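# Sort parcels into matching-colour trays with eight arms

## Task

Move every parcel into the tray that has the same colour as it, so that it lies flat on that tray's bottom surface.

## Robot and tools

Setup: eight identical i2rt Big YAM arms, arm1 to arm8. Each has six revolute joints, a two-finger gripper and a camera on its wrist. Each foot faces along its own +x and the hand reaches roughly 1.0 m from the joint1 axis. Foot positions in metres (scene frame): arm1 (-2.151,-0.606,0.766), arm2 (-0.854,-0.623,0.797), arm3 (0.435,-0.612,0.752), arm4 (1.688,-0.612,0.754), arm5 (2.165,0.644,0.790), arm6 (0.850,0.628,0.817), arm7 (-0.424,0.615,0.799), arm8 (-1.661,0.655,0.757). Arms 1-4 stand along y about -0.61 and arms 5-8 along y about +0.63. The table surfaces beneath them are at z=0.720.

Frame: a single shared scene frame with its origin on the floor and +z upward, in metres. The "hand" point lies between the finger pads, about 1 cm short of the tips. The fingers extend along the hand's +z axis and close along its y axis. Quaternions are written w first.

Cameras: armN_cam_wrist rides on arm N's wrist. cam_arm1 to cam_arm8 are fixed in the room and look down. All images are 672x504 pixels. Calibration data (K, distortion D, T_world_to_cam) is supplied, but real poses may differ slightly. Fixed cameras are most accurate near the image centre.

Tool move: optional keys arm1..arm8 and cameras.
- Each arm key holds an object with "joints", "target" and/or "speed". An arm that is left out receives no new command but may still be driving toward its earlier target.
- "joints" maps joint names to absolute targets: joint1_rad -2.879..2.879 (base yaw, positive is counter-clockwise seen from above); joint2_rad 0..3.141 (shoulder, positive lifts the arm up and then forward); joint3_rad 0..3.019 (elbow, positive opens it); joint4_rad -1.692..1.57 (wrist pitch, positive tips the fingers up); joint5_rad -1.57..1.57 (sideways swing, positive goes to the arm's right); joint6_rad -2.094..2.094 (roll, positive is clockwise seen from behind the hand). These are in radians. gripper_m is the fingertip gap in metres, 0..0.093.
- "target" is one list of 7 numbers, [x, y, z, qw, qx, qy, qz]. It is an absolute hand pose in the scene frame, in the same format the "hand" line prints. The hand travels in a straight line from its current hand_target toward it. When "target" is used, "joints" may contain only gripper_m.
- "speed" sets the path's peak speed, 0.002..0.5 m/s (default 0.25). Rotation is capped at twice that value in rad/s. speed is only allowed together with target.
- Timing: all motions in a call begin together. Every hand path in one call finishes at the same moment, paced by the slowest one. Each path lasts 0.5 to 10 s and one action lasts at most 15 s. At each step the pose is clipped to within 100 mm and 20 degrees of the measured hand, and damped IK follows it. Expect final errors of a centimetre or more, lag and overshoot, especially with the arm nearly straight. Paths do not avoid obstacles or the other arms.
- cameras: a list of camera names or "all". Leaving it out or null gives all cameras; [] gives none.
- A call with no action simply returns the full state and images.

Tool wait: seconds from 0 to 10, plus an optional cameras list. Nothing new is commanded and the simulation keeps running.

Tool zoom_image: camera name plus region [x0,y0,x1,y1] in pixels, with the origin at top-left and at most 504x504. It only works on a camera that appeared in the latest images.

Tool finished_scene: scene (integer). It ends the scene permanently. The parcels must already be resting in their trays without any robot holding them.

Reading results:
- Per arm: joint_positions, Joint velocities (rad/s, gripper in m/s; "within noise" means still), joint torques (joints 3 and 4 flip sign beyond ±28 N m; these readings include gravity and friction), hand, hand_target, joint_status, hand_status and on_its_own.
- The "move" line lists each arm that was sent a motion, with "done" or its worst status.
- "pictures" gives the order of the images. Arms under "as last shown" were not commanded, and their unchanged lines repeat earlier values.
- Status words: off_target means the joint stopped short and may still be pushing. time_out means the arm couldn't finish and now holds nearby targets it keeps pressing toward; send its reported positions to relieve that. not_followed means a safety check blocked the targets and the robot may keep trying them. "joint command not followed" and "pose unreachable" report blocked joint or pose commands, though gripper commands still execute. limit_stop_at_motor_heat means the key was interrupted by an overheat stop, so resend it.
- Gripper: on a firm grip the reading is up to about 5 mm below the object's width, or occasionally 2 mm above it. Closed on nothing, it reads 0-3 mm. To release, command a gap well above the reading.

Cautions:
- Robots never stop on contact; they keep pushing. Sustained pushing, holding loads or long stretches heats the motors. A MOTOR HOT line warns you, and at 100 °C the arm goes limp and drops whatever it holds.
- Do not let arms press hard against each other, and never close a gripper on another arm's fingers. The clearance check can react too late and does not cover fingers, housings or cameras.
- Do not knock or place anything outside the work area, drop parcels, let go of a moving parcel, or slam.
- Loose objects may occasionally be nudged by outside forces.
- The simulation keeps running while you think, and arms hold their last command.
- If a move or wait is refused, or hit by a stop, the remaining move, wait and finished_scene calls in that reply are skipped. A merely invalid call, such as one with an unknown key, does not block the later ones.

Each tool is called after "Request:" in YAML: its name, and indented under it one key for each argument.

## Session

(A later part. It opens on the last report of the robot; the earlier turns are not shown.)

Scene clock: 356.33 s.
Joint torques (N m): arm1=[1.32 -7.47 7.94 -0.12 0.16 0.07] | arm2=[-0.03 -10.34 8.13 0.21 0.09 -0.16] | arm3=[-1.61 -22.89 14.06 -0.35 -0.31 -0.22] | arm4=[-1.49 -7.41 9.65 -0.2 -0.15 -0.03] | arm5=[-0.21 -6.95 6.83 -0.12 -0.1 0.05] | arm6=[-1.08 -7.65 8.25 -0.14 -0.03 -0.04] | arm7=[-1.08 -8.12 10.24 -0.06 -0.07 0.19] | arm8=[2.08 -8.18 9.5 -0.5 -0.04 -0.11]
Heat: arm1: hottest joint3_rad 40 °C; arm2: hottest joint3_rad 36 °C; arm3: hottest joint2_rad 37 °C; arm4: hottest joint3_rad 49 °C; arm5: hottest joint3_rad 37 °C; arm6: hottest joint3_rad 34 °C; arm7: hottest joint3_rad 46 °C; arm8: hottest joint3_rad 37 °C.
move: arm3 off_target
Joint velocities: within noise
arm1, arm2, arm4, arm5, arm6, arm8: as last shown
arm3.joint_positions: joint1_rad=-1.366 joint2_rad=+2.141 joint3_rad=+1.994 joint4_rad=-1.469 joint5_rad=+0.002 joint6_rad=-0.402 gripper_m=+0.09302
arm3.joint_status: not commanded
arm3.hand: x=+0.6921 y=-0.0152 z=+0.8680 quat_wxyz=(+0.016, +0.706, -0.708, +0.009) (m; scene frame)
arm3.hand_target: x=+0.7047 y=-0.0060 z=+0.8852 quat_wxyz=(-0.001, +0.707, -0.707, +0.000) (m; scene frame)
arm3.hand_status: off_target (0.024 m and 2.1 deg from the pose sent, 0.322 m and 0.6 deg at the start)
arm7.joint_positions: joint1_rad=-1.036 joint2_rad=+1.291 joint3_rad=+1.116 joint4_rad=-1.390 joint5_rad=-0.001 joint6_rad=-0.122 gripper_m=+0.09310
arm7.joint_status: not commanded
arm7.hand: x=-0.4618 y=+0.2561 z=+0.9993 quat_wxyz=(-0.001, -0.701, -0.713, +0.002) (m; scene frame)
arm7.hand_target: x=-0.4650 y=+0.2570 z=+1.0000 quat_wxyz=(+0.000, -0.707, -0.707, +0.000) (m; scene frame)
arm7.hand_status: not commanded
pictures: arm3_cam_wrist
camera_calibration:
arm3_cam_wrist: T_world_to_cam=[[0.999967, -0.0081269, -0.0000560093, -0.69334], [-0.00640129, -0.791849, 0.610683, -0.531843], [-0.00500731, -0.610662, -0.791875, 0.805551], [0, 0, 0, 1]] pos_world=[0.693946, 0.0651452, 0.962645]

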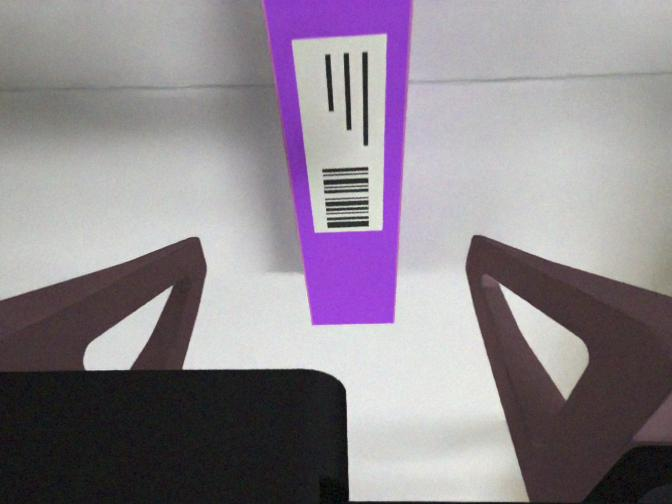

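Request:
move:
  arm3: {"target":[0.716,-0.014,0.768,0,-0.707,0.707,0],"speed":0.2}
  cameras: ["arm3_cam_wrist"]

Request:
move:
  arm3: {"joints":{"gripper_m":0.042}}
  cameras: []

Request:
move:
  arm3: {"target":[0.580,-0.283,1.0,0,-0.707,0.707,0],"speed":0.38}
  cameras: ["arm3_cam_wrist"]

Request:
move:
  arm3: {"joints":{"joint1_rad":0.251,"joint6_rad":-0.36}}
  cameras: []

Request:
move:
  arm3: {"target":[-0.207,-0.362,0.85,0,1,0,0],"speed":0.35}
  cameras: ["cam_arm2","arm3_cam_wrist"]

Scene clock: 378.07 s.
Joint torques (N m): arm1=[1.55 -7.53 8.02 -0.14 0.18 0.06] | arm2=[-0.03 -10.34 8.13 0.21 0.09 -0.16] | arm3=[-1.67 -24.76 9.02 0.55 -0.3 -0.24] | arm4=[-1.55 -7.47 9.63 -0.2 -0.15 -0.03] | arm5=[0.03 -6.95 7.09 -0.02 -0.07 0.05] | arm6=[-1.14 -7.59 8.27 -0.14 -0.03 -0.04] | arm7=[-1.03 -8.18 10.22 -0.13 -0.07 0.19] | arm8=[1.85 -8.18 9.63 -0.54 -0.03 -0.1]
Heat: arm1: hottest joint3_rad 38 °C; arm2: hottest joint3_rad 36 °C; arm3: hottest joint2_rad 38 °C; arm4: hottest joint3_rad 46 °C; arm5: hottest joint3_rad 37 °C; arm6: hottest joint3_rad 34 °C; arm7: hottest joint3_rad 46 °C; arm8: hottest joint3_rad 37 °C.
move: arm3 off_target
Joint velocities: within noise
arm1, arm2, arm4, arm5, arm6, arm7, arm8: as last shown
arm3.joint_positions: joint1_rad=-1.385 joint2_rad=+2.222 joint3_rad=+1.851 joint4_rad=-1.234 joint5_rad=+0.002 joint6_rad=-0.423 gripper_m=+0.09302
arm3.joint_status: not commanded
arm3.hand: x=+0.7054 y=-0.0171 z=+0.7629 quat_wxyz=(+0.011, +0.706, -0.708, +0.007) (m; scene frame)
arm3.hand_target: x=+0.7159 y=-0.0142 z=+0.7680 quat_wxyz=(+0.000, +0.707, -0.707, +0.000) (m; scene frame)
arm3.hand_status: off_target (0.012 m and 1.5 deg from the pose sent, 0.103 m and 2.1 deg at the start)
arm4.hand: x=+1.9110 y=-0.9008 z=+1.0037 quat_wxyz=(-0.009, -0.431, -0.902, +0.006) (m; scene frame)
arm4.hand_target: x=+1.9041 y=-0.9000 z=+1.0001 quat_wxyz=(+0.000, -0.434, -0.901, +0.000) (m; scene frame)
pictures: arm3_cam_wrist
camera_calibration:
arm3_cam_wrist: T_world_to_cam=[[0.999968, -0.00742715, 0.0030973, -0.70902], [-0.00779381, -0.79807, 0.602514, -0.461981], [-0.0020031, -0.602518, -0.798102, 0.723975], [0, 0, 0, 1]] pos_world=[0.706847, 0.062249, 0.858352]

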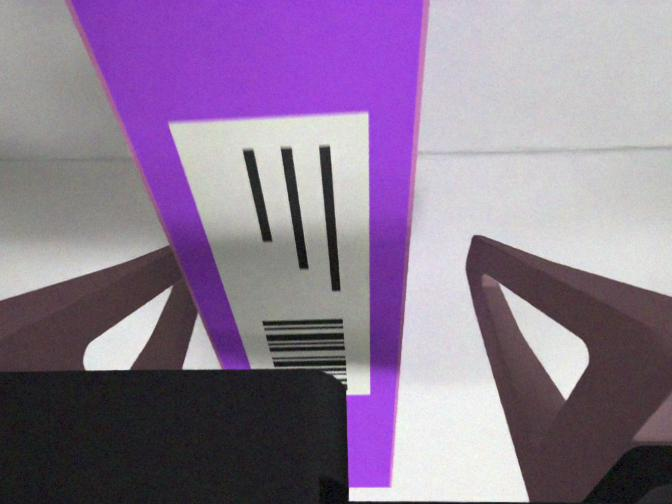

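Scene clock: 378.67 s.
Joint torques (N m): arm1=[1.55 -7.3 7.97 -0.12 0.18 0.1] | arm2=[0.03 -10.34 8.13 0.21 0.09 -0.16] | arm3=[-1.67 -24.06 9.28 0.55 -0.26 -0.21] | arm4=[-1.55 -7.47 9.65 -0.2 -0.15 -0.03] | arm5=[-0.62 -7 7.04 -0.12 -0.08 0.02] | arm6=[-1.14 -7.59 8.25 -0.14 -0.02 -0.04] | arm7=[-1.03 -8.12 10.26 -0.08 -0.06 0.18] | arm8=[2.26 -8.35 9.51 -0.62 -0.05 -0.1]
Heat: arm1: hottest joint3_rad 38 °C; arm2: hottest joint3_rad 36 °C; arm3: hottest joint2_rad 38 °C; arm4: hottest joint3_rad 46 °C; arm5: hottest joint3_rad 37 °C; arm6: hottest joint3_rad 34 °C; arm7: hottest joint3_rad 46 °C; arm8: hottest joint3_rad 37 °C.
move: arm3 off_target
Joint velocities: within noise
arm1, arm4, arm7, arm8: as last shown
arm2.joint_positions: joint1_rad=-2.103 joint2_rad=+1.289 joint3_rad=+1.125 joint4_rad=-1.391 joint5_rad=+0.000 joint6_rad=+0.385 gripper_m=+0.09292
arm2.joint_status: not commanded
arm2.hand: x=-0.5169 y=-0.4899 z=+1.0024 quat_wxyz=(-0.007, -0.004, -1.000, -0.004) (m; scene frame)
arm2.hand_target: x=-0.5190 y=-0.4920 z=+1.0000 quat_wxyz=(+0.000, +0.000, -1.000, +0.000) (m; scene frame)
arm2.hand_status: not commanded
arm3.joint_positions: joint1_rad=-1.385 joint2_rad=+2.222 joint3_rad=+1.851 joint4_rad=-1.233 joint5_rad=+0.001 joint6_rad=-0.424 gripper_m=+0.05919
arm3.joint_status: gripper_m off_target (ended at +0.05922, target +0.04200)
arm3.hand: x=+0.7053 y=-0.0168 z=+0.7629 quat_wxyz=(+0.011, +0.707, -0.708, +0.006) (m; scene frame)
arm3.hand_target: x=+0.7159 y=-0.0142 z=+0.7680 quat_wxyz=(+0.000, +0.707, -0.707, +0.000) (m; scene frame)
arm3.hand_status: not commanded
arm5.joint_positions: joint1_rad=+1.553 joint2_rad=+1.280 joint3_rad=+1.133 joint4_rad=-1.409 joint5_rad=+0.000 joint6_rad=-0.282 gripper_m=+0.09289
arm5.joint_status: not commanded
arm5.hand: x=+2.0644 y=+0.2972 z=+0.9987 quat_wxyz=(+0.003, +0.706, +0.708, -0.003) (m; scene frame)
arm5.hand_target: x=+2.0670 y=+0.2980 z=+1.0000 quat_wxyz=(+0.000, +0.707, +0.707, +0.000) (m; scene frame)
arm5.hand_status: not commanded
arm6.joint_positions: joint1_rad=-1.175 joint2_rad=+1.320 joint3_rad=+1.079 joint4_rad=-1.337 joint5_rad=+0.001 joint6_rad=-0.235 gripper_m=+0.09288
arm6.joint_status: not commanded
arm6.hand: x=+0.7699 y=+0.2746 z=+0.9944 quat_wxyz=(+0.002, -0.703, -0.711, -0.003) (m; scene frame)
arm6.hand_target: x=+0.7681 y=+0.2770 z=+0.9999 quat_wxyz=(+0.000, -0.707, -0.707, +0.000) (m; scene frame)
arm6.hand_status: not commanded
pictures: none
No camera images: "cameras" was empty.

Scene clock: 380.53 s.
Joint torques (N m): arm1=[1.49 -7.53 7.95 0.01 0.17 0.07] | arm2=[-0.03 -10.29 8.14 0.21 0.09 -0.16] | arm3=[0.09 -10.87 9.51 -0.31 -0.28 0.03] | arm4=[-1.55 -7.47 9.63 -0.2 -0.15 -0.03] | arm5=[0.21 -6.89 7.01 -0.06 -0.07 0.06] | arm6=[-1.14 -7.71 8.27 -0.16 -0.02 -0.04] | arm7=[-1.08 -8.12 10.24 -0.08 -0.05 0.2] | arm8=[2.08 -8.47 9.54 -0.5 -0.04 -0.1]
Heat: arm1: hottest joint3_rad 38 °C; arm2: hottest joint3_rad 36 °C; arm3: hottest joint2_rad 38 °C; arm4: hottest joint3_rad 46 °C; arm5: hottest joint3_rad 37 °C; arm6: hottest joint3_rad 34 °C; arm7: hottest joint3_rad 46 °C; arm8: hottest joint3_rad 37 °C.
move: arm3 done
Joint velocities: within noise
arm1, arm2, arm4, arm5, arm6, arm7: as last shown
arm3.joint_positions: joint1_rad=-1.385 joint2_rad=+1.291 joint3_rad=+1.228 joint4_rad=-1.510 joint5_rad=+0.001 joint6_rad=-0.424 gripper_m=+0.05919
arm3.joint_status: not commanded
arm3.hand: x=+0.5843 y=-0.2825 z=+0.9975 quat_wxyz=(-0.003, +0.707, -0.708, +0.001) (m; scene frame)
arm3.hand_target: x=+0.5800 y=-0.2831 z=+0.9999 quat_wxyz=(+0.000, +0.707, -0.707, +0.000) (m; scene frame)
arm3.hand_status: done (0.005 m and 0.4 deg from the pose sent, 0.378 m and 1.5 deg at the start; pose on its path clipped on 4 of 56 steps)
arm8.joint_positions: joint1_rad=+0.410 joint2_rad=+1.280 joint3_rad=+1.223 joint4_rad=-1.497 joint5_rad=-0.001 joint6_rad=-0.186 gripper_m=+0.09292
arm8.joint_status: not commanded
arm8.hand: x=-1.7322 y=+0.2987 z=+1.0028 quat_wxyz=(-0.006, -0.710, -0.704, +0.007) (m; scene frame)
arm8.hand_target: x=-1.7311 y=+0.3019 z=+1.0001 quat_wxyz=(+0.000, -0.707, -0.707, +0.000) (m; scene frame)
arm8.hand_status: not commanded
pictures: arm3_cam_wrist
camera_calibration:
arm3_cam_wrist: T_world_to_cam=[[0.999874, -0.00643737, 0.0145299, -0.601715], [-0.0136658, -0.814972, 0.579339, -0.794325], [0.00811209, -0.579464, -0.814957, 0.768442], [0, 0, 0, 1]] pos_world=[0.58455, -0.205941, 1.09517]

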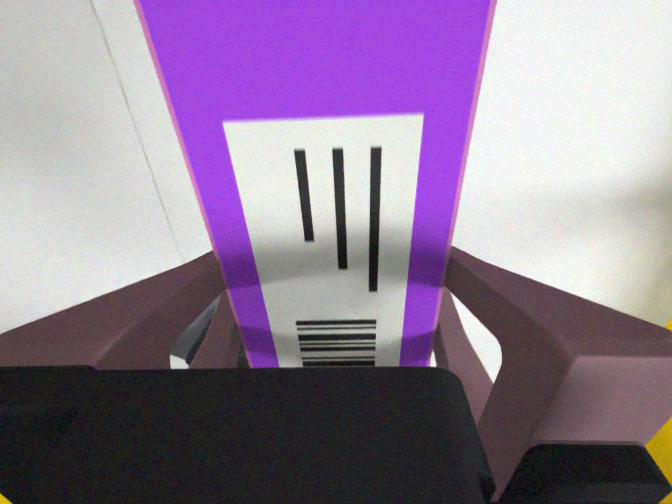

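Scene clock: 382.43 s.
Joint torques (N m): arm1=[1.55 -7.06 7.95 -0.13 0.18 0.08] | arm2=[-0.03 -10.34 8.13 0.21 0.09 -0.16] | arm3=[0.26 -11.16 9.51 -0.23 -0.19 0.11] | arm4=[-1.49 -7.41 9.65 -0.18 -0.15 -0.03] | arm5=[-0.5 -6.89 7.16 -0.09 -0.06 0.05] | arm6=[-1.14 -7.65 8.29 -0.16 -0.02 -0.03] | arm7=[-1.03 -8 10.25 -0.09 -0.07 0.19] | arm8=[1.96 -8.23 9.57 -0.47 -0.05 -0.09]
Heat: arm1: hottest joint3_rad 38 °C; arm2: hottest joint3_rad 36 °C; arm3: hottest joint2_rad 37 °C; arm4: hottest joint3_rad 46 °C; arm5: hottest joint3_rad 37 °C; arm6: hottest joint3_rad 34 °C; arm7: hottest joint3_rad 46 °C; arm8: hottest joint3_rad 37 °C.
move: arm3 done
Joint velocities: within noise
arm1, arm2, arm4, arm5, arm6, arm7, arm8: as last shown
arm3.joint_positions: joint1_rad=+0.239 joint2_rad=+1.291 joint3_rad=+1.228 joint4_rad=-1.510 joint5_rad=-0.001 joint6_rad=-0.375 gripper_m=+0.05910
arm3.joint_status: all done
arm3.hand: x=+0.0958 y=-0.4810 z=+0.9936 quat_wxyz=(-0.002, +1.000, +0.001, +0.004) (m; scene frame)
arm3.hand_target: x=+0.0961 y=-0.4861 z=+0.9960 quat_wxyz=(+0.000, +1.000, +0.000, +0.006) (m; scene frame)
arm3.hand_status: not commanded
pictures: none
No camera images: "cameras" was empty.

Scene clock: 384.63 s.
Joint torques (N m): arm1=[1.44 -7.36 7.98 -0.1 0.16 0.09] | arm2=[0.03 -10.29 8.13 0.21 0.09 -0.16] | arm3=[-0.79 -24.35 14.24 -0.29 -0.3 -0.03] | arm4=[-1.55 -7.47 9.65 -0.2 -0.15 -0.03] | arm5=[-0.09 -6.83 6.99 0.05 -0.12 0.02] | arm6=[-1.2 -7.59 8.24 -0.14 -0.02 -0.03] | arm7=[-0.97 -8.12 10.22 -0.09 -0.06 0.19] | arm8=[1.96 -8.59 9.46 -0.55 -0.04 -0.1]
Heat: arm1: hottest joint3_rad 38 °C; arm2: hottest joint3_rad 36 °C; arm3: hottest joint2_rad 37 °C; arm4: hottest joint3_rad 46 °C; arm5: hottest joint3_rad 37 °C; arm6: hottest joint3_rad 34 °C; arm7: hottest joint3_rad 46 °C; arm8: hottest joint3_rad 37 °C.
move: arm3 off_target
Joint velocities: within noise
arm1, arm2, arm4, arm5, arm6, arm7, arm8: as last shown
arm3.joint_positions: joint1_rad=+0.239 joint2_rad=+2.225 joint3_rad=+2.059 joint4_rad=-1.444 joint5_rad=-0.003 joint6_rad=-0.375 gripper_m=+0.05910
arm3.joint_status: not commanded
arm3.hand: x=-0.1922 y=-0.3676 z=+0.8305 quat_wxyz=(+0.006, +1.000, +0.001, +0.020) (m; scene frame)
arm3.hand_target: x=-0.2059 y=-0.3623 z=+0.8502 quat_wxyz=(+0.000, +1.000, +0.000, +0.000) (m; scene frame)
arm3.hand_status: off_target (0.025 m and 2.4 deg from the pose sent, 0.356 m and 0.5 deg at the start)
pictures: arm3_cam_wrist, cam_arm2
camera_calibration:
arm3_cam_wrist: T_world_to_cam=[[0.0025647, 0.999995, -0.00183175, 0.36855], [0.788585, -0.000896099, 0.614925, -0.353655], [0.61492, -0.00302159, -0.788584, 0.89603], [0, 0, 0, 1]] pos_world=[-0.273045, -0.366158, 0.924741]

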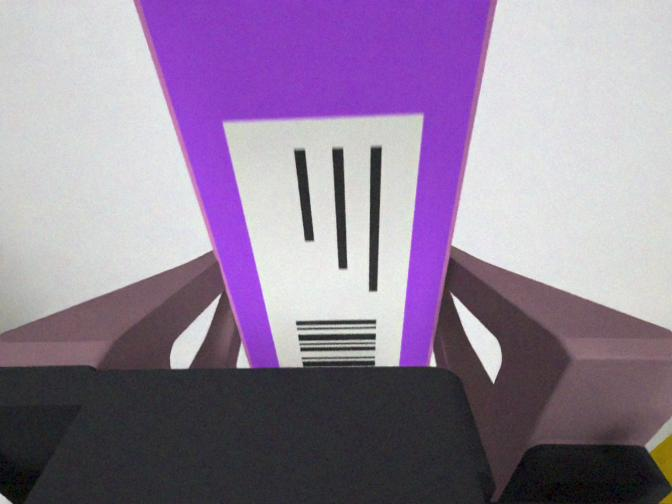

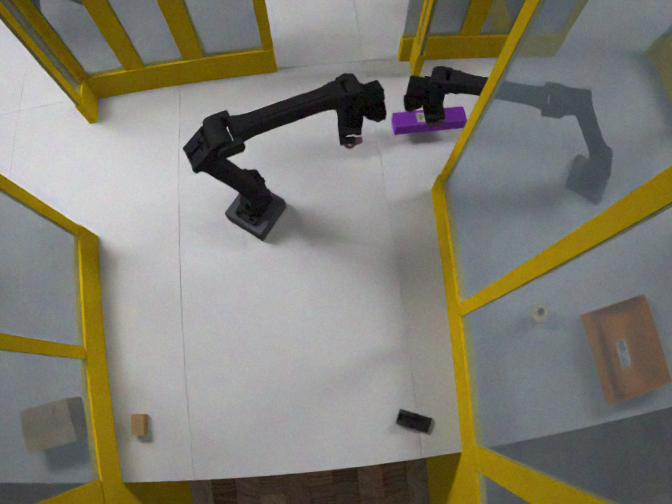

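Request:
move:
  arm3: {"target":[-0.209,-0.357,0.768,0,1,0,0],"speed":0.15}
  cameras: []

Request:
move:
  arm3: {"joints":{"gripper_m":0.093}}
  cameras: []

Request:
move:
  arm3: {"target":[-0.205,-0.362,0.90,0,1,0,0],"speed":0.3}
  cameras: []

Request:
move:
  arm3: {"target":[0.098,-0.485,1.0,0,1,0,0],"speed":0.38}
  arm2: {"target":[-0.202,-0.366,0.885,0,0,1,0],"speed":0.35}
  cameras: ["arm2_cam_wrist"]

Scene clock: 395.73 s.
Joint torques (N m): arm1=[1.49 -7.41 7.91 -0.06 0.15 0.09] | arm2=[-0.03 -10.34 8.13 0.21 0.09 -0.16] | arm3=[-1.32 -25.23 9.55 0.49 -0.26 -0.08] | arm4=[-1.55 -7.47 9.65 -0.2 -0.15 -0.03] | arm5=[-0.56 -7 6.82 -0.05 -0.11 0.03] | arm6=[-1.14 -7.71 8.25 -0.16 -0.03 -0.03] | arm7=[-1.03 -8.18 10.22 -0.08 -0.06 0.18] | arm8=[1.96 -8.29 9.55 -0.5 -0.04 -0.11]
Heat: arm1: hottest joint3_rad 37 °C; arm2: hottest joint3_rad 36 °C; arm3: hottest joint2_rad 38 °C; arm4: hottest joint3_rad 45 °C; arm5: hottest joint3_rad 37 °C; arm6: hottest joint3_rad 34 °C; arm7: hottest joint3_rad 46 °C; arm8: hottest joint3_rad 37 °C.
move: arm3 done
Joint velocities: within noise
arm1.joint_positions: joint1_rad=-1.543 joint2_rad=+1.287 joint3_rad=+1.209 joint4_rad=-1.472 joint5_rad=+0.004 joint6_rad=+0.007 gripper_m=+0.09288
arm1.joint_status: not commanded
arm1.hand: x=-2.2949 y=-0.9417 z=+1.0067 quat_wxyz=(-0.009, -0.834, -0.551, +0.012) (m; scene frame)
arm1.hand_target: x=-2.2931 y=-0.9369 z=+1.0001 quat_wxyz=(+0.000, -0.836, -0.548, +0.000) (m; scene frame)
arm1.hand_status: not commanded
arm2, arm5, arm6, arm7, arm8: as last shown
arm3.joint_positions: joint1_rad=+0.239 joint2_rad=+2.300 joint3_rad=+2.014 joint4_rad=-1.305 joint5_rad=-0.004 joint6_rad=-0.375 gripper_m=+0.05910
arm3.joint_status: not commanded
arm3.hand: x=-0.2042 y=-0.3626 z=+0.7636 quat_wxyz=(+0.003, +1.000, +0.001, +0.011) (m; scene frame)
arm3.hand_target: x=-0.2089 y=-0.3570 z=+0.7680 quat_wxyz=(+0.000, +1.000, +0.000, +0.000) (m; scene frame)
arm3.hand_status: done (0.009 m and 1.3 deg from the pose sent, 0.066 m and 2.4 deg at the start)
arm4.joint_positions: joint1_rad=-1.881 joint2_rad=+1.282 joint3_rad=+1.237 joint4_rad=-1.505 joint5_rad=-0.013 joint6_rad=-0.038 gripper_m=+0.09291
arm4.joint_status: not commanded
arm4.hand: x=+1.9110 y=-0.9008 z=+1.0037 quat_wxyz=(-0.009, -0.431, -0.902, +0.006) (m; scene frame)
arm4.hand_target: x=+1.9041 y=-0.9000 z=+1.0001 quat_wxyz=(+0.000, -0.434, -0.901, +0.000) (m; scene frame)
arm4.hand_status: not commanded
pictures: none
No camera images: "cameras" was empty.

Scene clock: 396.37 s.
Joint torques (N m): arm1=[1.44 -7.47 7.97 -0.2 0.17 0.09] | arm2=[-0.03 -10.29 8.13 0.21 0.09 -0.16] | arm3=[-1.26 -25.41 9.55 0.54 -0.25 -0.08] | arm4=[-1.49 -7.47 9.65 -0.2 -0.15 -0.03] | arm5=[-0.38 -6.59 7.02 -0.14 -0.08 0.03] | arm6=[-1.2 -7.65 8.28 -0.13 -0.02 -0.03] | arm7=[-1.14 -8.18 10.22 -0.09 -0.06 0.19] | arm8=[1.85 -8.29 9.51 -0.5 -0.04 -0.11]
Heat: arm1: hottest joint3_rad 37 °C; arm2: hottest joint3_rad 36 °C; arm3: hottest joint2_rad 38 °C; arm4: hottest joint3_rad 45 °C; arm5: hottest joint3_rad 37 °C; arm6: hottest joint3_rad 34 °C; arm7: hottest joint3_rad 46 °C; arm8: hottest joint3_rad 37 °C.
move: arm3 done
Joint velocities: within noise
arm1, arm2, arm4, arm5, arm6, arm7, arm8: as last shown
arm3.joint_positions: joint1_rad=+0.239 joint2_rad=+2.300 joint3_rad=+2.014 joint4_rad=-1.305 joint5_rad=-0.004 joint6_rad=-0.375 gripper_m=+0.09287
arm3.joint_status: all done
arm3.hand: x=-0.2042 y=-0.3626 z=+0.7636 quat_wxyz=(+0.003, +1.000, +0.001, +0.011) (m; scene frame)
arm3.hand_target: x=-0.2089 y=-0.3570 z=+0.7680 quat_wxyz=(+0.000, +1.000, +0.000, +0.000) (m; scene frame)
arm3.hand_status: not commanded
pictures: none
No camera images: "cameras" was empty.

Scene clock: 397.90 s.
Joint torques (N m): arm1=[1.61 -7.36 7.86 -0.13 0.18 0.07] | arm2=[-0.03 -10.29 8.13 0.21 0.09 -0.16] | arm3=[-0.97 -24.94 14.38 -0.21 -0.26 -0.05] | arm4=[-1.55 -7.41 9.65 -0.18 -0.15 -0.03] | arm5=[-0.56 -6.42 6.95 -0.12 -0.07 0.04] | arm6=[-1.08 -7.65 8.27 -0.14 -0.02 -0.04] | arm7=[-1.2 -8.12 10.21 -0.12 -0.08 0.19] | arm8=[1.96 -8.35 9.48 -0.55 -0.04 -0.12]
Heat: arm1: hottest joint3_rad 37 °C; arm2: hottest joint3_rad 36 °C; arm3: hottest joint2_rad 39 °C; arm4: hottest joint3_rad 45 °C; arm5: hottest joint3_rad 37 °C; arm6: hottest joint3_rad 34 °C; arm7: hottest joint3_rad 46 °C; arm8: hottest joint3_rad 37 °C.
move: arm3 off_target
Joint velocities: within noise
arm1, arm2, arm4, arm5, arm6, arm8: as last shown
arm3.joint_positions: joint1_rad=+0.239 joint2_rad=+2.215 joint3_rad=+2.159 joint4_rad=-1.562 joint5_rad=-0.004 joint6_rad=-0.375 gripper_m=+0.09297
arm3.joint_status: not commanded
arm3.hand: x=-0.1926 y=-0.3680 z=+0.8746 quat_wxyz=(+0.008, +1.000, +0.001, +0.024) (m; scene frame)
arm3.hand_target: x=-0.2037 y=-0.3624 z=+0.9002 quat_wxyz=(+0.000, +1.000, +0.000, -0.001) (m; scene frame)
arm3.hand_status: off_target (0.029 m and 2.9 deg from the pose sent, 0.136 m and 1.3 deg at the start; pose on its path clipped on 8 of 46 steps)
arm7.joint_positions: joint1_rad=-1.036 joint2_rad=+1.291 joint3_rad=+1.116 joint4_rad=-1.390 joint5_rad=-0.001 joint6_rad=-0.122 gripper_m=+0.09310
arm7.joint_status: not commanded
arm7.hand: x=-0.4618 y=+0.2561 z=+0.9993 quat_wxyz=(-0.001, -0.701, -0.713, +0.002) (m; scene frame)
arm7.hand_target: x=-0.4650 y=+0.2570 z=+1.0000 quat_wxyz=(+0.000, -0.707, -0.707, +0.000) (m; scene frame)
arm7.hand_status: not commanded
pictures: none
No camera images: "cameras" was empty.

Scene clock: 400.13 s.
Joint torques (N m): arm1=[1.9 -7.41 7.95 -0.14 0.17 0.07] | arm2=[0.15 -24.82 11.86 0.12 0.09 -0.15] | arm3=[-0.32 -11.34 9.28 -0.28 -0.26 0.05] | arm4=[-1.55 -7.41 9.65 -0.2 -0.15 -0.03] | arm5=[-0.5 -6.83 7.04 0.01 -0.1 0.05] | arm6=[-1.08 -7.65 8.27 -0.14 -0.02 -0.04] | arm7=[-1.14 -8.12 10.24 -0.14 -0.06 0.2] | arm8=[2.2 -8.53 9.58 -0.54 -0.04 -0.09]
Heat: arm1: hottest joint3_rad 37 °C; arm2: hottest joint3_rad 36 °C; arm3: hottest joint2_rad 38 °C; arm4: hottest joint3_rad 45 °C; arm5: hottest joint3_rad 37 °C; arm6: hottest joint3_rad 34 °C; arm7: hottest joint3_rad 46 °C; arm8: hottest joint3_rad 37 °C.
move: arm2 off_target; arm3 done
Joint velocities: within noise
arm1, arm4, arm5, arm6, arm7, arm8: as last shown
arm1.joint_positions: joint1_rad=-1.543 joint2_rad=+1.287 joint3_rad=+1.209 joint4_rad=-1.472 joint5_rad=+0.004 joint6_rad=+0.008 gripper_m=+0.09288
arm2.joint_positions: joint1_rad=-2.103 joint2_rad=+2.260 joint3_rad=+2.131 joint4_rad=-1.456 joint5_rad=+0.000 joint6_rad=+0.385 gripper_m=+0.09292
arm2.joint_status: not commanded
arm2.hand: x=-0.2122 y=-0.3688 z=+0.8823 quat_wxyz=(+0.006, -0.004, -1.000, +0.002) (m; scene frame)
arm2.hand_target: x=-0.2024 y=-0.3662 z=+0.8851 quat_wxyz=(-0.001, +0.000, -1.000, +0.000) (m; scene frame)
arm2.hand_status: off_target (0.011 m and 0.9 deg from the pose sent, 0.358 m and 1.0 deg at the start)
arm3.joint_positions: joint1_rad=+0.239 joint2_rad=+1.285 joint3_rad=+1.231 joint4_rad=-1.510 joint5_rad=-0.004 joint6_rad=-0.375 gripper_m=+0.09297
arm3.joint_status: not commanded
arm3.hand: x=+0.0956 y=-0.4815 z=+0.9970 quat_wxyz=(-0.002, +1.000, +0.001, -0.001) (m; scene frame)
arm3.hand_target: x=+0.0980 y=-0.4849 z=+1.0000 quat_wxyz=(+0.000, +1.000, +0.000, +0.000) (m; scene frame)
arm3.hand_status: done (0.005 m and 0.3 deg from the pose sent, 0.337 m and 3.0 deg at the start)
pictures: arm2_cam_wrist
camera_calibration:
arm2_cam_wrist: T_world_to_cam=[[-0.0128685, -0.999786, 0.01622, -0.387015], [-0.804263, 0.0199876, 0.593937, -0.682927], [-0.594134, -0.00540204, -0.804348, 0.702162], [0, 0, 0, 1]] pos_world=[-0.137055, -0.369489, 0.976676]

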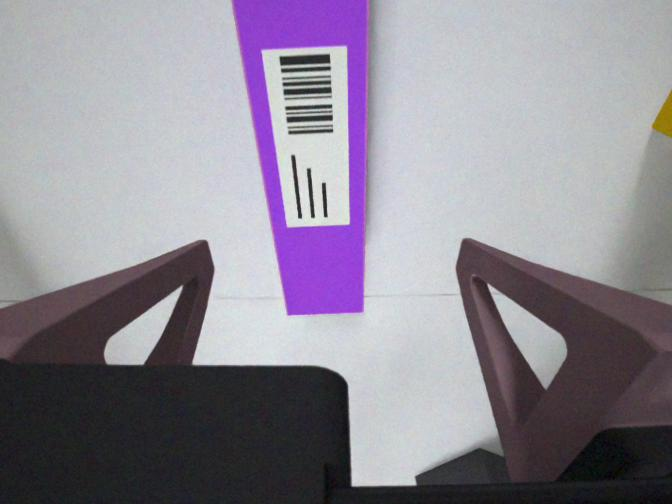

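Request:
move:
  arm2: {"target":[-0.203,-0.359,0.764,0,0,1,0],"speed":0.2}
  cameras: ["arm2_cam_wrist"]

Request:
move:
  arm2: {"joints":{"gripper_m":0.042}}
  cameras: []

Request:
move:
  arm2: {"target":[-0.519,-0.492,1.0,0,0,1,0],"speed":0.38}
  cameras: ["arm2_cam_wrist"]

Request:
move:
  arm2: {"joints":{"joint1_rad":-1.437,"joint6_rad":-0.515}}
  cameras: []

Request:
move:
  arm2: {"target":[-0.490,0.0,0.845,0,0.707,-0.707,0],"speed":0.35}
  cameras: ["cam_arm2"]

Scene clock: 413.40 s.
Joint torques (N m): arm1=[1.73 -7.53 7.98 -0.08 0.16 0.07] | arm2=[0.85 -26.4 8.95 0.87 0.09 -0.05] | arm3=[-0.32 -11.34 9.28 -0.27 -0.26 0.03] | arm4=[-1.49 -7.47 9.65 -0.18 -0.15 -0.03] | arm5=[-0.32 -6.71 7.04 -0.12 -0.07 0.06] | arm6=[-1.14 -7.65 8.27 -0.16 -0.02 -0.04] | arm7=[-1.2 -8 10.22 -0.08 -0.06 0.18] | arm8=[2.08 -8.18 9.52 -0.51 -0.06 -0.11]
Heat: arm1: hottest joint3_rad 37 °C; arm2: hottest joint3_rad 38 °C; arm3: hottest joint2_rad 36 °C; arm4: hottest joint3_rad 44 °C; arm5: hottest joint3_rad 37 °C; arm6: hottest joint3_rad 34 °C; arm7: hottest joint3_rad 46 °C; arm8: hottest joint3_rad 37 °C.
move: arm2 done
Joint velocities: within noise
arm1, arm3, arm4, arm7, arm8: as last shown
arm2.joint_positions: joint1_rad=-2.103 joint2_rad=+2.377 joint3_rad=+2.021 joint4_rad=-1.236 joint5_rad=+0.000 joint6_rad=+0.385 gripper_m=+0.09292
arm2.joint_status: not commanded
arm2.hand: x=-0.2080 y=-0.3667 z=+0.7624 quat_wxyz=(+0.010, -0.004, -1.000, +0.003) (m; scene frame)
arm2.hand_target: x=-0.2032 y=-0.3590 z=+0.7641 quat_wxyz=(+0.000, +0.000, -1.000, +0.000) (m; scene frame)
arm2.hand_status: done (0.009 m and 1.2 deg from the pose sent, 0.119 m and 0.9 deg at the start)
arm5.joint_positions: joint1_rad=+1.553 joint2_rad=+1.280 joint3_rad=+1.133 joint4_rad=-1.409 joint5_rad=+0.000 joint6_rad=-0.282 gripper_m=+0.09289
arm5.joint_status: not commanded
arm5.hand: x=+2.0644 y=+0.2972 z=+0.9987 quat_wxyz=(+0.003, +0.706, +0.708, -0.003) (m; scene frame)
arm5.hand_target: x=+2.0670 y=+0.2980 z=+1.0000 quat_wxyz=(+0.000, +0.707, +0.707, +0.000) (m; scene frame)
arm5.hand_status: not commanded
arm6.joint_positions: joint1_rad=-1.175 joint2_rad=+1.320 joint3_rad=+1.079 joint4_rad=-1.337 joint5_rad=+0.001 joint6_rad=-0.235 gripper_m=+0.09288
arm6.joint_status: not commanded
arm6.hand: x=+0.7699 y=+0.2746 z=+0.9944 quat_wxyz=(+0.002, -0.703, -0.711, -0.003) (m; scene frame)
arm6.hand_target: x=+0.7681 y=+0.2770 z=+0.9999 quat_wxyz=(+0.000, -0.707, -0.707, +0.000) (m; scene frame)
arm6.hand_status: not commanded
pictures: arm2_cam_wrist
camera_calibration:
arm2_cam_wrist: T_world_to_cam=[[-0.0123553, -0.999746, 0.0188626, -0.384786], [-0.800481, 0.0211939, 0.598983, -0.610922], [-0.599231, -0.00769854, -0.800539, 0.603472], [0, 0, 0, 1]] pos_world=[-0.132167, -0.367094, 0.856293]

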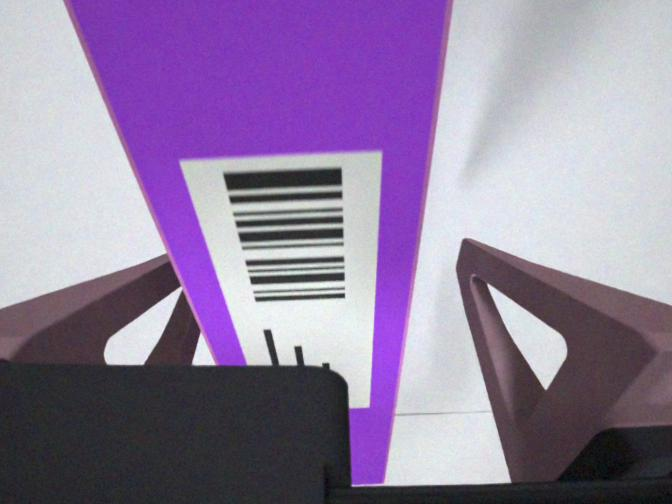

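Scene clock: 414.00 s.
Joint torques (N m): arm1=[1.61 -7.53 7.98 -0.13 0.18 0.05] | arm2=[0.91 -26.87 8.94 0.84 0.09 -0.05] | arm3=[-0.32 -11.28 9.24 -0.25 -0.26 0.03] | arm4=[-1.55 -7.47 9.65 -0.2 -0.15 -0.03] | arm5=[0.09 -7.06 7.06 -0.21 -0.07 0.05] | arm6=[-1.14 -7.59 8.28 -0.16 -0.02 -0.03] | arm7=[-1.14 -8.18 10.28 -0.1 -0.07 0.18] | arm8=[2.2 -8.29 9.52 -0.53 -0.03 -0.1]
Heat: arm1: hottest joint3_rad 37 °C; arm2: hottest joint3_rad 39 °C; arm3: hottest joint2_rad 36 °C; arm4: hottest joint3_rad 44 °C; arm5: hottest joint3_rad 37 °C; arm6: hottest joint3_rad 34 °C; arm7: hottest joint3_rad 46 °C; arm8: hottest joint3_rad 37 °C.
move: arm2 off_target
Joint velocities: within noise
arm1, arm3, arm4, arm5, arm6, arm7: as last shown
arm2.joint_positions: joint1_rad=-2.102 joint2_rad=+2.377 joint3_rad=+2.021 joint4_rad=-1.235 joint5_rad=+0.000 joint6_rad=+0.385 gripper_m=+0.05886
arm2.joint_status: gripper_m off_target (ended at +0.05890, target +0.04200)
arm2.hand: x=-0.2079 y=-0.3664 z=+0.7624 quat_wxyz=(+0.009, -0.003, -1.000, +0.003) (m; scene frame)
arm2.hand_target: x=-0.2031 y=-0.3591 z=+0.7641 quat_wxyz=(+0.000, +0.000, -1.000, +0.000) (m; scene frame)
arm2.hand_status: not commanded
arm8.joint_positions: joint1_rad=+0.410 joint2_rad=+1.280 joint3_rad=+1.223 joint4_rad=-1.497 joint5_rad=-0.001 joint6_rad=-0.186 gripper_m=+0.09292
arm8.joint_status: not commanded
arm8.hand: x=-1.7322 y=+0.2987 z=+1.0028 quat_wxyz=(-0.006, -0.710, -0.704, +0.007) (m; scene frame)
arm8.hand_target: x=-1.7311 y=+0.3019 z=+1.0001 quat_wxyz=(+0.000, -0.707, -0.707, +0.000) (m; scene frame)
arm8.hand_status: not commanded
pictures: none
No camera images: "cameras" was empty.

Scene clock: 416.00 s.
Joint torques (N m): arm1=[1.14 -7.65 7.92 -0.13 0.18 0.07] | arm2=[-0.09 -10.05 8.25 0.2 0.1 -0.16] | arm3=[-0.15 -11.28 9.26 -0.27 -0.26 0.04] | arm4=[-1.55 -7.47 9.63 -0.2 -0.15 -0.03] | arm5=[-0.26 -6.89 6.9 -0.06 -0.07 0.02] | arm6=[-1.14 -7.59 8.27 -0.13 -0.03 -0.03] | arm7=[-1.14 -8.06 10.21 -0.05 -0.06 0.18] | arm8=[2.14 -8.23 9.48 -0.51 -0.05 -0.11]
Heat: arm1: hottest joint3_rad 37 °C; arm2: hottest joint3_rad 39 °C; arm3: hottest joint2_rad 36 °C; arm4: hottest joint3_rad 44 °C; arm5: hottest joint3_rad 37 °C; arm6: hottest joint3_rad 34 °C; arm7: hottest joint3_rad 46 °C; arm8: hottest joint3_rad 37 °C.
move: arm2 done
Joint velocities: within noise
arm1, arm3, arm4, arm5, arm6, arm7, arm8: as last shown
arm2.joint_positions: joint1_rad=-2.102 joint2_rad=+1.286 joint3_rad=+1.124 joint4_rad=-1.391 joint5_rad=+0.000 joint6_rad=+0.385 gripper_m=+0.05886
arm2.joint_status: not commanded
arm2.hand: x=-0.5176 y=-0.4898 z=+1.0028 quat_wxyz=(-0.008, -0.003, -1.000, -0.004) (m; scene frame)
arm2.hand_target: x=-0.5189 y=-0.4920 z=+1.0001 quat_wxyz=(+0.000, +0.000, -1.000, +0.000) (m; scene frame)
arm2.hand_status: done (0.004 m and 1.1 deg from the pose sent, 0.411 m and 1.2 deg at the start)
pictures: arm2_cam_wrist
camera_calibration:
arm2_cam_wrist: T_world_to_cam=[[-0.0123833, -0.999914, 0.00436917, -0.501742], [-0.821197, 0.0126629, 0.570505, -0.986585], [-0.570511, 0.0034768, -0.821283, 0.650638], [0, 0, 0, 1]] pos_world=[-0.445198, -0.491468, 1.0994]

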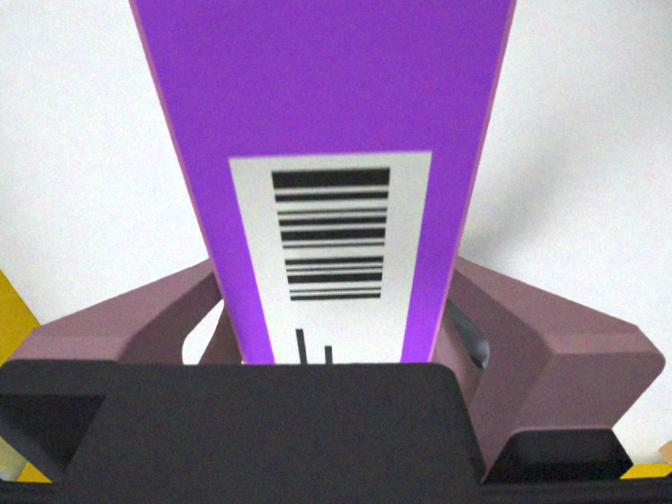

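Scene clock: 417.53 s.
Joint torques (N m): arm1=[1.44 -7.53 7.95 -0.14 0.17 0.07] | arm2=[0.73 -9.99 8.25 0.21 0 -0.22] | arm3=[-0.26 -11.34 9.29 -0.28 -0.26 0.05] | arm4=[-1.55 -7.47 9.65 -0.18 -0.15 -0.03] | arm5=[0.32 -6.95 6.91 -0.02 -0.09 0.03] | arm6=[-1.14 -7.71 8.24 -0.14 -0.02 -0.04] | arm7=[-1.14 -8.06 10.21 -0.09 -0.08 0.19] | arm8=[2.02 -8.29 9.51 -0.53 -0.07 -0.11]
Heat: arm1: hottest joint3_rad 37 °C; arm2: hottest joint3_rad 39 °C; arm3: hottest joint2_rad 36 °C; arm4: hottest joint3_rad 44 °C; arm5: hottest joint3_rad 37 °C; arm6: hottest joint3_rad 34 °C; arm7: hottest joint3_rad 46 °C; arm8: hottest joint3_rad 37 °C.
move: arm2 done
Joint velocities: within noise
arm1, arm3, arm4, arm5, arm6, arm7, arm8: as last shown
arm2.joint_positions: joint1_rad=-1.443 joint2_rad=+1.286 joint3_rad=+1.124 joint4_rad=-1.391 joint5_rad=+0.000 joint6_rad=-0.500 gripper_m=+0.05881
arm2.joint_status: all done
arm2.hand: x=-0.6700 y=-0.3115 z=+1.0031 quat_wxyz=(-0.009, +0.696, -0.718, -0.003) (m; scene frame)
arm2.hand_target: x=-0.6726 y=-0.3124 z=+1.0003 quat_wxyz=(+0.000, +0.703, -0.711, +0.000) (m; scene frame)
arm2.hand_status: not commanded
pictures: none
No camera images: "cameras" was empty.

Scene clock: 419.90 s.
Joint torques (N m): arm1=[1.44 -7.59 7.97 -0.12 0.17 0.04] | arm2=[0.62 -25.93 11.99 0.23 0 -0.2] | arm3=[-0.21 -11.34 9.29 -0.28 -0.27 0.05] | arm4=[-1.55 -7.41 9.63 -0.2 -0.15 -0.03] | arm5=[-0.15 -7.3 6.91 -0.06 -0.07 0.03] | arm6=[-1.08 -7.59 8.25 -0.14 -0.03 -0.03] | arm7=[-1.14 -8.12 10.24 -0.08 -0.07 0.2] | arm8=[1.9 -8.35 9.52 -0.51 -0.04 -0.11]
Heat: arm1: hottest joint3_rad 36 °C; arm2: hottest joint3_rad 39 °C; arm3: hottest joint2_rad 36 °C; arm4: hottest joint3_rad 44 °C; arm5: hottest joint3_rad 37 °C; arm6: hottest joint3_rad 34 °C; arm7: hottest joint3_rad 46 °C; arm8: hottest joint3_rad 37 °C.
move: arm2 off_target
Joint velocities: within noise
arm1.joint_positions: joint1_rad=-1.543 joint2_rad=+1.287 joint3_rad=+1.209 joint4_rad=-1.472 joint5_rad=+0.004 joint6_rad=+0.008 gripper_m=+0.09288
arm1.joint_status: not commanded
arm1.hand: x=-2.2949 y=-0.9417 z=+1.0067 quat_wxyz=(-0.009, -0.834, -0.551, +0.012) (m; scene frame)
arm1.hand_target: x=-2.2931 y=-0.9369 z=+1.0001 quat_wxyz=(+0.000, -0.836, -0.548, +0.000) (m; scene frame)
arm1.hand_status: not commanded
arm2.joint_positions: joint1_rad=-1.443 joint2_rad=+2.357 joint3_rad=+2.197 joint4_rad=-1.428 joint5_rad=+0.000 joint6_rad=-0.514 gripper_m=+0.05881
arm2.joint_status: not commanded
arm2.hand: x=-0.4930 y=-0.0110 z=+0.8413 quat_wxyz=(+0.008, +0.700, -0.714, +0.002) (m; scene frame)
arm2.hand_target: x=-0.4904 y=-0.0004 z=+0.8449 quat_wxyz=(-0.001, +0.707, -0.707, +0.000) (m; scene frame)
arm2.hand_status: off_target (0.012 m and 1.4 deg from the pose sent, 0.393 m and 2.1 deg at the start)
arm3, arm5, arm6, arm7, arm8: as last shown
arm4.joint_positions: joint1_rad=-1.881 joint2_rad=+1.282 joint3_rad=+1.237 joint4_rad=-1.505 joint5_rad=-0.013 joint6_rad=-0.038 gripper_m=+0.09291
arm4.joint_status: not commanded
arm4.hand: x=+1.9110 y=-0.9008 z=+1.0037 quat_wxyz=(-0.009, -0.431, -0.902, +0.006) (m; scene frame)
arm4.hand_target: x=+1.9041 y=-0.9000 z=+1.0001 quat_wxyz=(+0.000, -0.434, -0.901, +0.000) (m; scene frame)
arm4.hand_status: not commanded
pictures: cam_arm2

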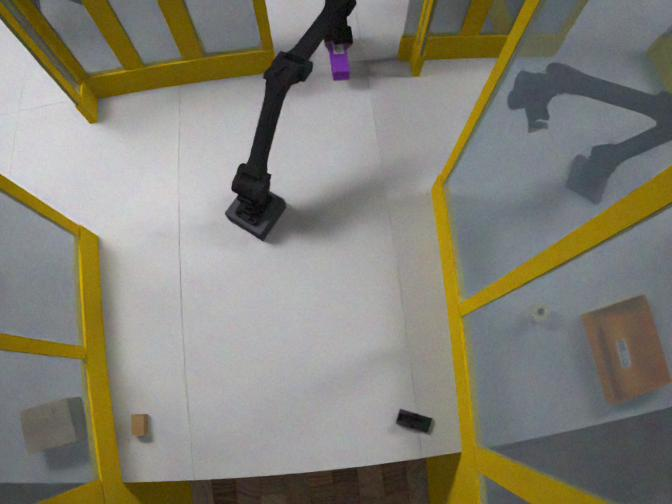

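Request:
move:
  arm2: {"target":[-0.492,0.0,0.766,0,0.707,-0.707,0],"speed":0.15}
  cameras: []

Request:
move:
  arm2: {"joints":{"gripper_m":0.093}}
  cameras: []

Request:
move:
  arm2: {"target":[-0.492,-0.006,0.90,0,0.707,-0.707,0],"speed":0.3}
  cameras: []

Request:
move:
  arm2: {"target":[-0.672,-0.313,1.0,0,0.707,-0.707,0],"speed":0.38}
  arm7: {"target":[-0.497,-0.022,0.885,0,0.707,0.707,0],"speed":0.35}
  cameras: ["arm7_cam_wrist"]

Scene clock: 429.23 s.
Joint torques (N m): arm1=[1.44 -7.88 7.91 -0.02 0.18 0.08] | arm2=[0.79 -27.52 8.61 0.88 -0.01 -0.18] | arm3=[-0.21 -11.4 9.25 -0.25 -0.27 0.04] | arm4=[-1.55 -7.47 9.63 -0.2 -0.15 -0.03] | arm5=[-0.21 -6.65 6.83 -0.02 -0.08 0.05] | arm6=[-1.14 -7.71 8.27 -0.16 -0.02 -0.04] | arm7=[-1.03 -8 10.21 -0.08 -0.06 0.19] | arm8=[1.96 -8.47 9.48 -0.51 -0.03 -0.1]
Heat: arm1: hottest joint3_rad 36 °C; arm2: hottest joint3_rad 39 °C; arm3: hottest joint2_rad 35 °C; arm4: hottest joint3_rad 44 °C; arm5: hottest joint3_rad 37 °C; arm6: hottest joint3_rad 34 °C; arm7: hottest joint3_rad 46 °C; arm8: hottest joint3_rad 37 °C.
move: arm2 done
Joint velocities: within noise
arm1, arm3, arm4, arm5, arm6, arm7, arm8: as last shown
arm2.joint_positions: joint1_rad=-1.443 joint2_rad=+2.432 joint3_rad=+2.138 joint4_rad=-1.292 joint5_rad=+0.000 joint6_rad=-0.514 gripper_m=+0.05881
arm2.joint_status: not commanded
arm2.hand: x=-0.4907 y=-0.0069 z=+0.7669 quat_wxyz=(+0.007, +0.701, -0.714, +0.001) (m; scene frame)
arm2.hand_target: x=-0.4922 y=+0.0000 z=+0.7662 quat_wxyz=(+0.000, +0.707, -0.707, +0.000) (m; scene frame)
arm2.hand_status: done (0.007 m and 1.3 deg from the pose sent, 0.076 m and 1.4 deg at the start)
pictures: none
No camera images: "cameras" was empty.

Scene clock: 429.90 s.
Joint torques (N m): arm1=[1.55 -7.12 7.92 -0.06 0.17 0.08] | arm2=[0.79 -27.58 8.76 0.88 -0.01 -0.18] | arm3=[-0.32 -11.22 9.24 -0.24 -0.26 0.03] | arm4=[-1.55 -7.41 9.65 -0.2 -0.15 -0.03] | arm5=[-0.32 -7.12 6.9 -0.13 -0.06 0.06] | arm6=[-1.14 -7.59 8.25 -0.16 -0.03 -0.03] | arm7=[-1.14 -7.94 10.24 -0.08 -0.07 0.19] | arm8=[2.08 -8.41 9.51 -0.49 -0.06 -0.11]
Heat: arm1: hottest joint3_rad 36 °C; arm2: hottest joint3_rad 39 °C; arm3: hottest joint2_rad 35 °C; arm4: hottest joint3_rad 44 °C; arm5: hottest joint3_rad 37 °C; arm6: hottest joint3_rad 34 °C; arm7: hottest joint3_rad 46 °C; arm8: hottest joint3_rad 37 °C.
move: arm2 done
Joint velocities: within noise
arm1, arm3, arm4, arm5, arm6, arm8: as last shown
arm2.joint_positions: joint1_rad=-1.443 joint2_rad=+2.432 joint3_rad=+2.138 joint4_rad=-1.292 joint5_rad=+0.000 joint6_rad=-0.514 gripper_m=+0.09286
arm2.joint_status: all done
arm2.hand: x=-0.4907 y=-0.0069 z=+0.7669 quat_wxyz=(+0.007, +0.701, -0.714, +0.001) (m; scene frame)
arm2.hand_target: x=-0.4922 y=+0.0000 z=+0.7662 quat_wxyz=(+0.000, +0.707, -0.707, +0.000) (m; scene frame)
arm2.hand_status: not commanded
arm7.joint_positions: joint1_rad=-1.036 joint2_rad=+1.291 joint3_rad=+1.116 joint4_rad=-1.390 joint5_rad=-0.001 joint6_rad=-0.122 gripper_m=+0.09310
arm7.joint_status: not commanded
arm7.hand: x=-0.4618 y=+0.2561 z=+0.9993 quat_wxyz=(-0.001, -0.701, -0.713, +0.002) (m; scene frame)
arm7.hand_target: x=-0.4650 y=+0.2570 z=+1.0000 quat_wxyz=(+0.000, -0.707, -0.707, +0.000) (m; scene frame)
arm7.hand_status: not commanded
pictures: none
No camera images: "cameras" was empty.

Scene clock: 431.40 s.
Joint torques (N m): arm1=[1.55 -7.41 7.99 -0.14 0.2 0.06] | arm2=[0.44 -25.47 11.51 0.18 -0.01 -0.2] | arm3=[-0.32 -11.28 9.25 -0.28 -0.27 0.03] | arm4=[-1.55 -7.47 9.65 -0.2 -0.15 -0.03] | arm5=[-0.5 -6.95 6.95 -0.08 -0.06 0.04] | arm6=[-1.14 -7.59 8.25 -0.14 -0.02 -0.04] | arm7=[-1.03 -8.06 10.19 -0.13 -0.07 0.18] | arm8=[2.14 -8.41 9.5 -0.5 -0.07 -0.09]
Heat: arm1: hottest joint3_rad 36 °C; arm2: hottest joint3_rad 39 °C; arm3: hottest joint2_rad 35 °C; arm4: hottest joint3_rad 44 °C; arm5: hottest joint3_rad 37 °C; arm6: hottest joint3_rad 34 °C; arm7: hottest joint3_rad 46 °C; arm8: hottest joint3_rad 37 °C.
move: arm2 done
Joint velocities: within noise
arm1, arm4, arm5, arm6, arm7, arm8: as last shown
arm2.joint_positions: joint1_rad=-1.443 joint2_rad=+2.313 joint3_rad=+2.273 joint4_rad=-1.538 joint5_rad=+0.000 joint6_rad=-0.516 gripper_m=+0.09292
arm2.joint_status: not commanded
arm2.hand: x=-0.4945 y=-0.0136 z=+0.9007 quat_wxyz=(+0.003, +0.701, -0.713, +0.000) (m; scene frame)
arm2.hand_target: x=-0.4923 y=-0.0062 z=+0.9000 quat_wxyz=(-0.001, +0.707, -0.707, +0.000) (m; scene frame)
arm2.hand_status: done (0.008 m and 1.0 deg from the pose sent, 0.133 m and 1.4 deg at the start)
arm3.joint_positions: joint1_rad=+0.239 joint2_rad=+1.285 joint3_rad=+1.231 joint4_rad=-1.510 joint5_rad=-0.004 joint6_rad=-0.375 gripper_m=+0.09297
arm3.joint_status: not commanded
arm3.hand: x=+0.0956 y=-0.4815 z=+0.9970 quat_wxyz=(-0.002, +1.000, +0.001, -0.001) (m; scene frame)
arm3.hand_target: x=+0.0980 y=-0.4849 z=+1.0000 quat_wxyz=(+0.000, +1.000, +0.000, +0.000) (m; scene frame)
arm3.hand_status: not commanded
pictures: none
No camera images: "cameras" was empty.

Scene clock: 433.63 s.
Joint torques (N m): arm1=[1.55 -7.53 7.98 -0.13 0.22 0.1] | arm2=[0.5 -10.29 8.13 0.2 -0.01 -0.19] | arm3=[-0.21 -11.34 9.26 -0.23 -0.27 0.04] | arm4=[-1.49 -7.47 9.65 -0.2 -0.15 -0.03] | arm5=[-0.5 -6.71 7.04 -0.1 -0.08 0.05] | arm6=[-1.14 -7.59 8.27 -0.16 -0.02 -0.04] | arm7=[-0.97 -16.15 14.94 -0.34 -0.06 0.18] | arm8=[1.9 -8.29 9.51 -0.54 -0.04 -0.09]
Heat: arm1: hottest joint3_rad 36 °C; arm2: hottest joint3_rad 39 °C; arm3: hottest joint2_rad 35 °C; arm4: hottest joint3_rad 44 °C; arm5: hottest joint3_rad 37 °C; arm6: hottest joint3_rad 34 °C; arm7: hottest joint3_rad 46 °C; arm8: hottest joint3_rad 37 °C.
move: arm2 done; arm7 off_target
Joint velocities: within noise
arm1, arm3, arm4, arm8: as last shown
arm2.joint_positions: joint1_rad=-1.443 joint2_rad=+1.289 joint3_rad=+1.124 joint4_rad=-1.391 joint5_rad=+0.000 joint6_rad=-0.516 gripper_m=+0.09292
arm2.joint_status: not commanded
arm2.hand: x=-0.6698 y=-0.3112 z=+1.0023 quat_wxyz=(-0.008, +0.701, -0.713, -0.003) (m; scene frame)
arm2.hand_target: x=-0.6721 y=-0.3130 z=+1.0001 quat_wxyz=(+0.000, +0.707, -0.707, +0.000) (m; scene frame)
arm2.hand_status: done (0.004 m and 1.3 deg from the pose sent, 0.362 m and 1.0 deg at the start)
arm5.joint_positions: joint1_rad=+1.553 joint2_rad=+1.280 joint3_rad=+1.133 joint4_rad=-1.409 joint5_rad=+0.000 joint6_rad=-0.282 gripper_m=+0.09289
arm5.joint_status: not commanded
arm5.hand: x=+2.0644 y=+0.2972 z=+0.9987 quat_wxyz=(+0.003, +0.706, +0.708, -0.003) (m; scene frame)
arm5.hand_target: x=+2.0670 y=+0.2980 z=+1.0000 quat_wxyz=(+0.000, +0.707, +0.707, +0.000) (m; scene frame)
arm5.hand_status: not commanded
arm6.joint_positions: joint1_rad=-1.175 joint2_rad=+1.320 joint3_rad=+1.079 joint4_rad=-1.337 joint5_rad=+0.001 joint6_rad=-0.235 gripper_m=+0.09288
arm6.joint_status: not commanded
arm6.hand: x=+0.7699 y=+0.2746 z=+0.9944 quat_wxyz=(+0.002, -0.703, -0.711, -0.003) (m; scene frame)
arm6.hand_target: x=+0.7681 y=+0.2770 z=+0.9999 quat_wxyz=(+0.000, -0.707, -0.707, +0.000) (m; scene frame)
arm6.hand_status: not commanded
arm7.joint_positions: joint1_rad=-1.037 joint2_rad=+2.067 joint3_rad=+1.783 joint4_rad=-1.312 joint5_rad=-0.001 joint6_rad=-0.122 gripper_m=+0.09310
arm7.joint_status: not commanded
arm7.hand: x=-0.4896 y=-0.0043 z=+0.8759 quat_wxyz=(+0.009, -0.701, -0.713, -0.011) (m; scene frame)
arm7.hand_target: x=-0.4971 y=-0.0210 z=+0.8852 quat_wxyz=(+0.000, -0.707, -0.707, +0.001) (m; scene frame)
arm7.hand_status: off_target (0.021 m and 1.8 deg from the pose sent, 0.303 m and 1.0 deg at the start; pose on its path clipped on 22 of 67 steps)
pictures: arm7_cam_wrist
led back after a hold (arm7 arm): the arm was led back toward your command in small steps, so it may still be short of it.
pose unreachable (arm7 arm): on one or more control steps of this call this arm could not follow its commanded pose, so it was not sent that pose on those steps. It may still have moved: this result reports where it is.
cause: moving toward the commanded pose would bring a part of the arm too close to another arm (this arm's wrist camera and the arm2 arm's wrist (the part past joint 4)).
camera_calibration:
arm7_cam_wrist: T_world_to_cam=[[-0.999452, -0.0316462, 0.00970188, -0.501198], [-0.0197384, 0.805113, 0.592793, -0.519179], [-0.0265708, 0.592277, -0.805296, 0.816243], [0, 0, 0, 1]] pos_world=[-0.489483, -0.0813053, 0.969946]

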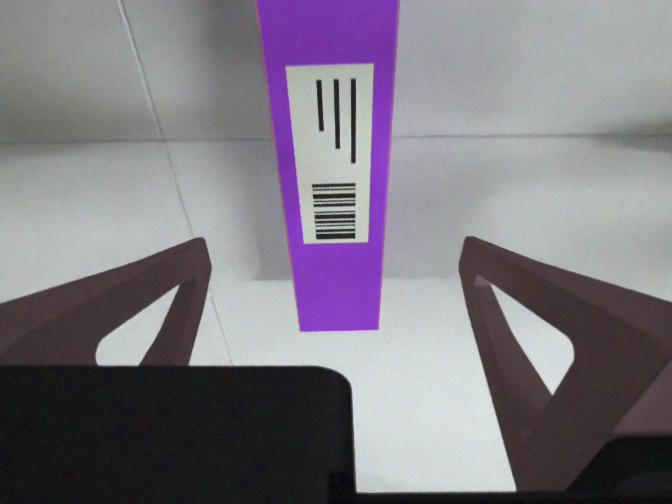

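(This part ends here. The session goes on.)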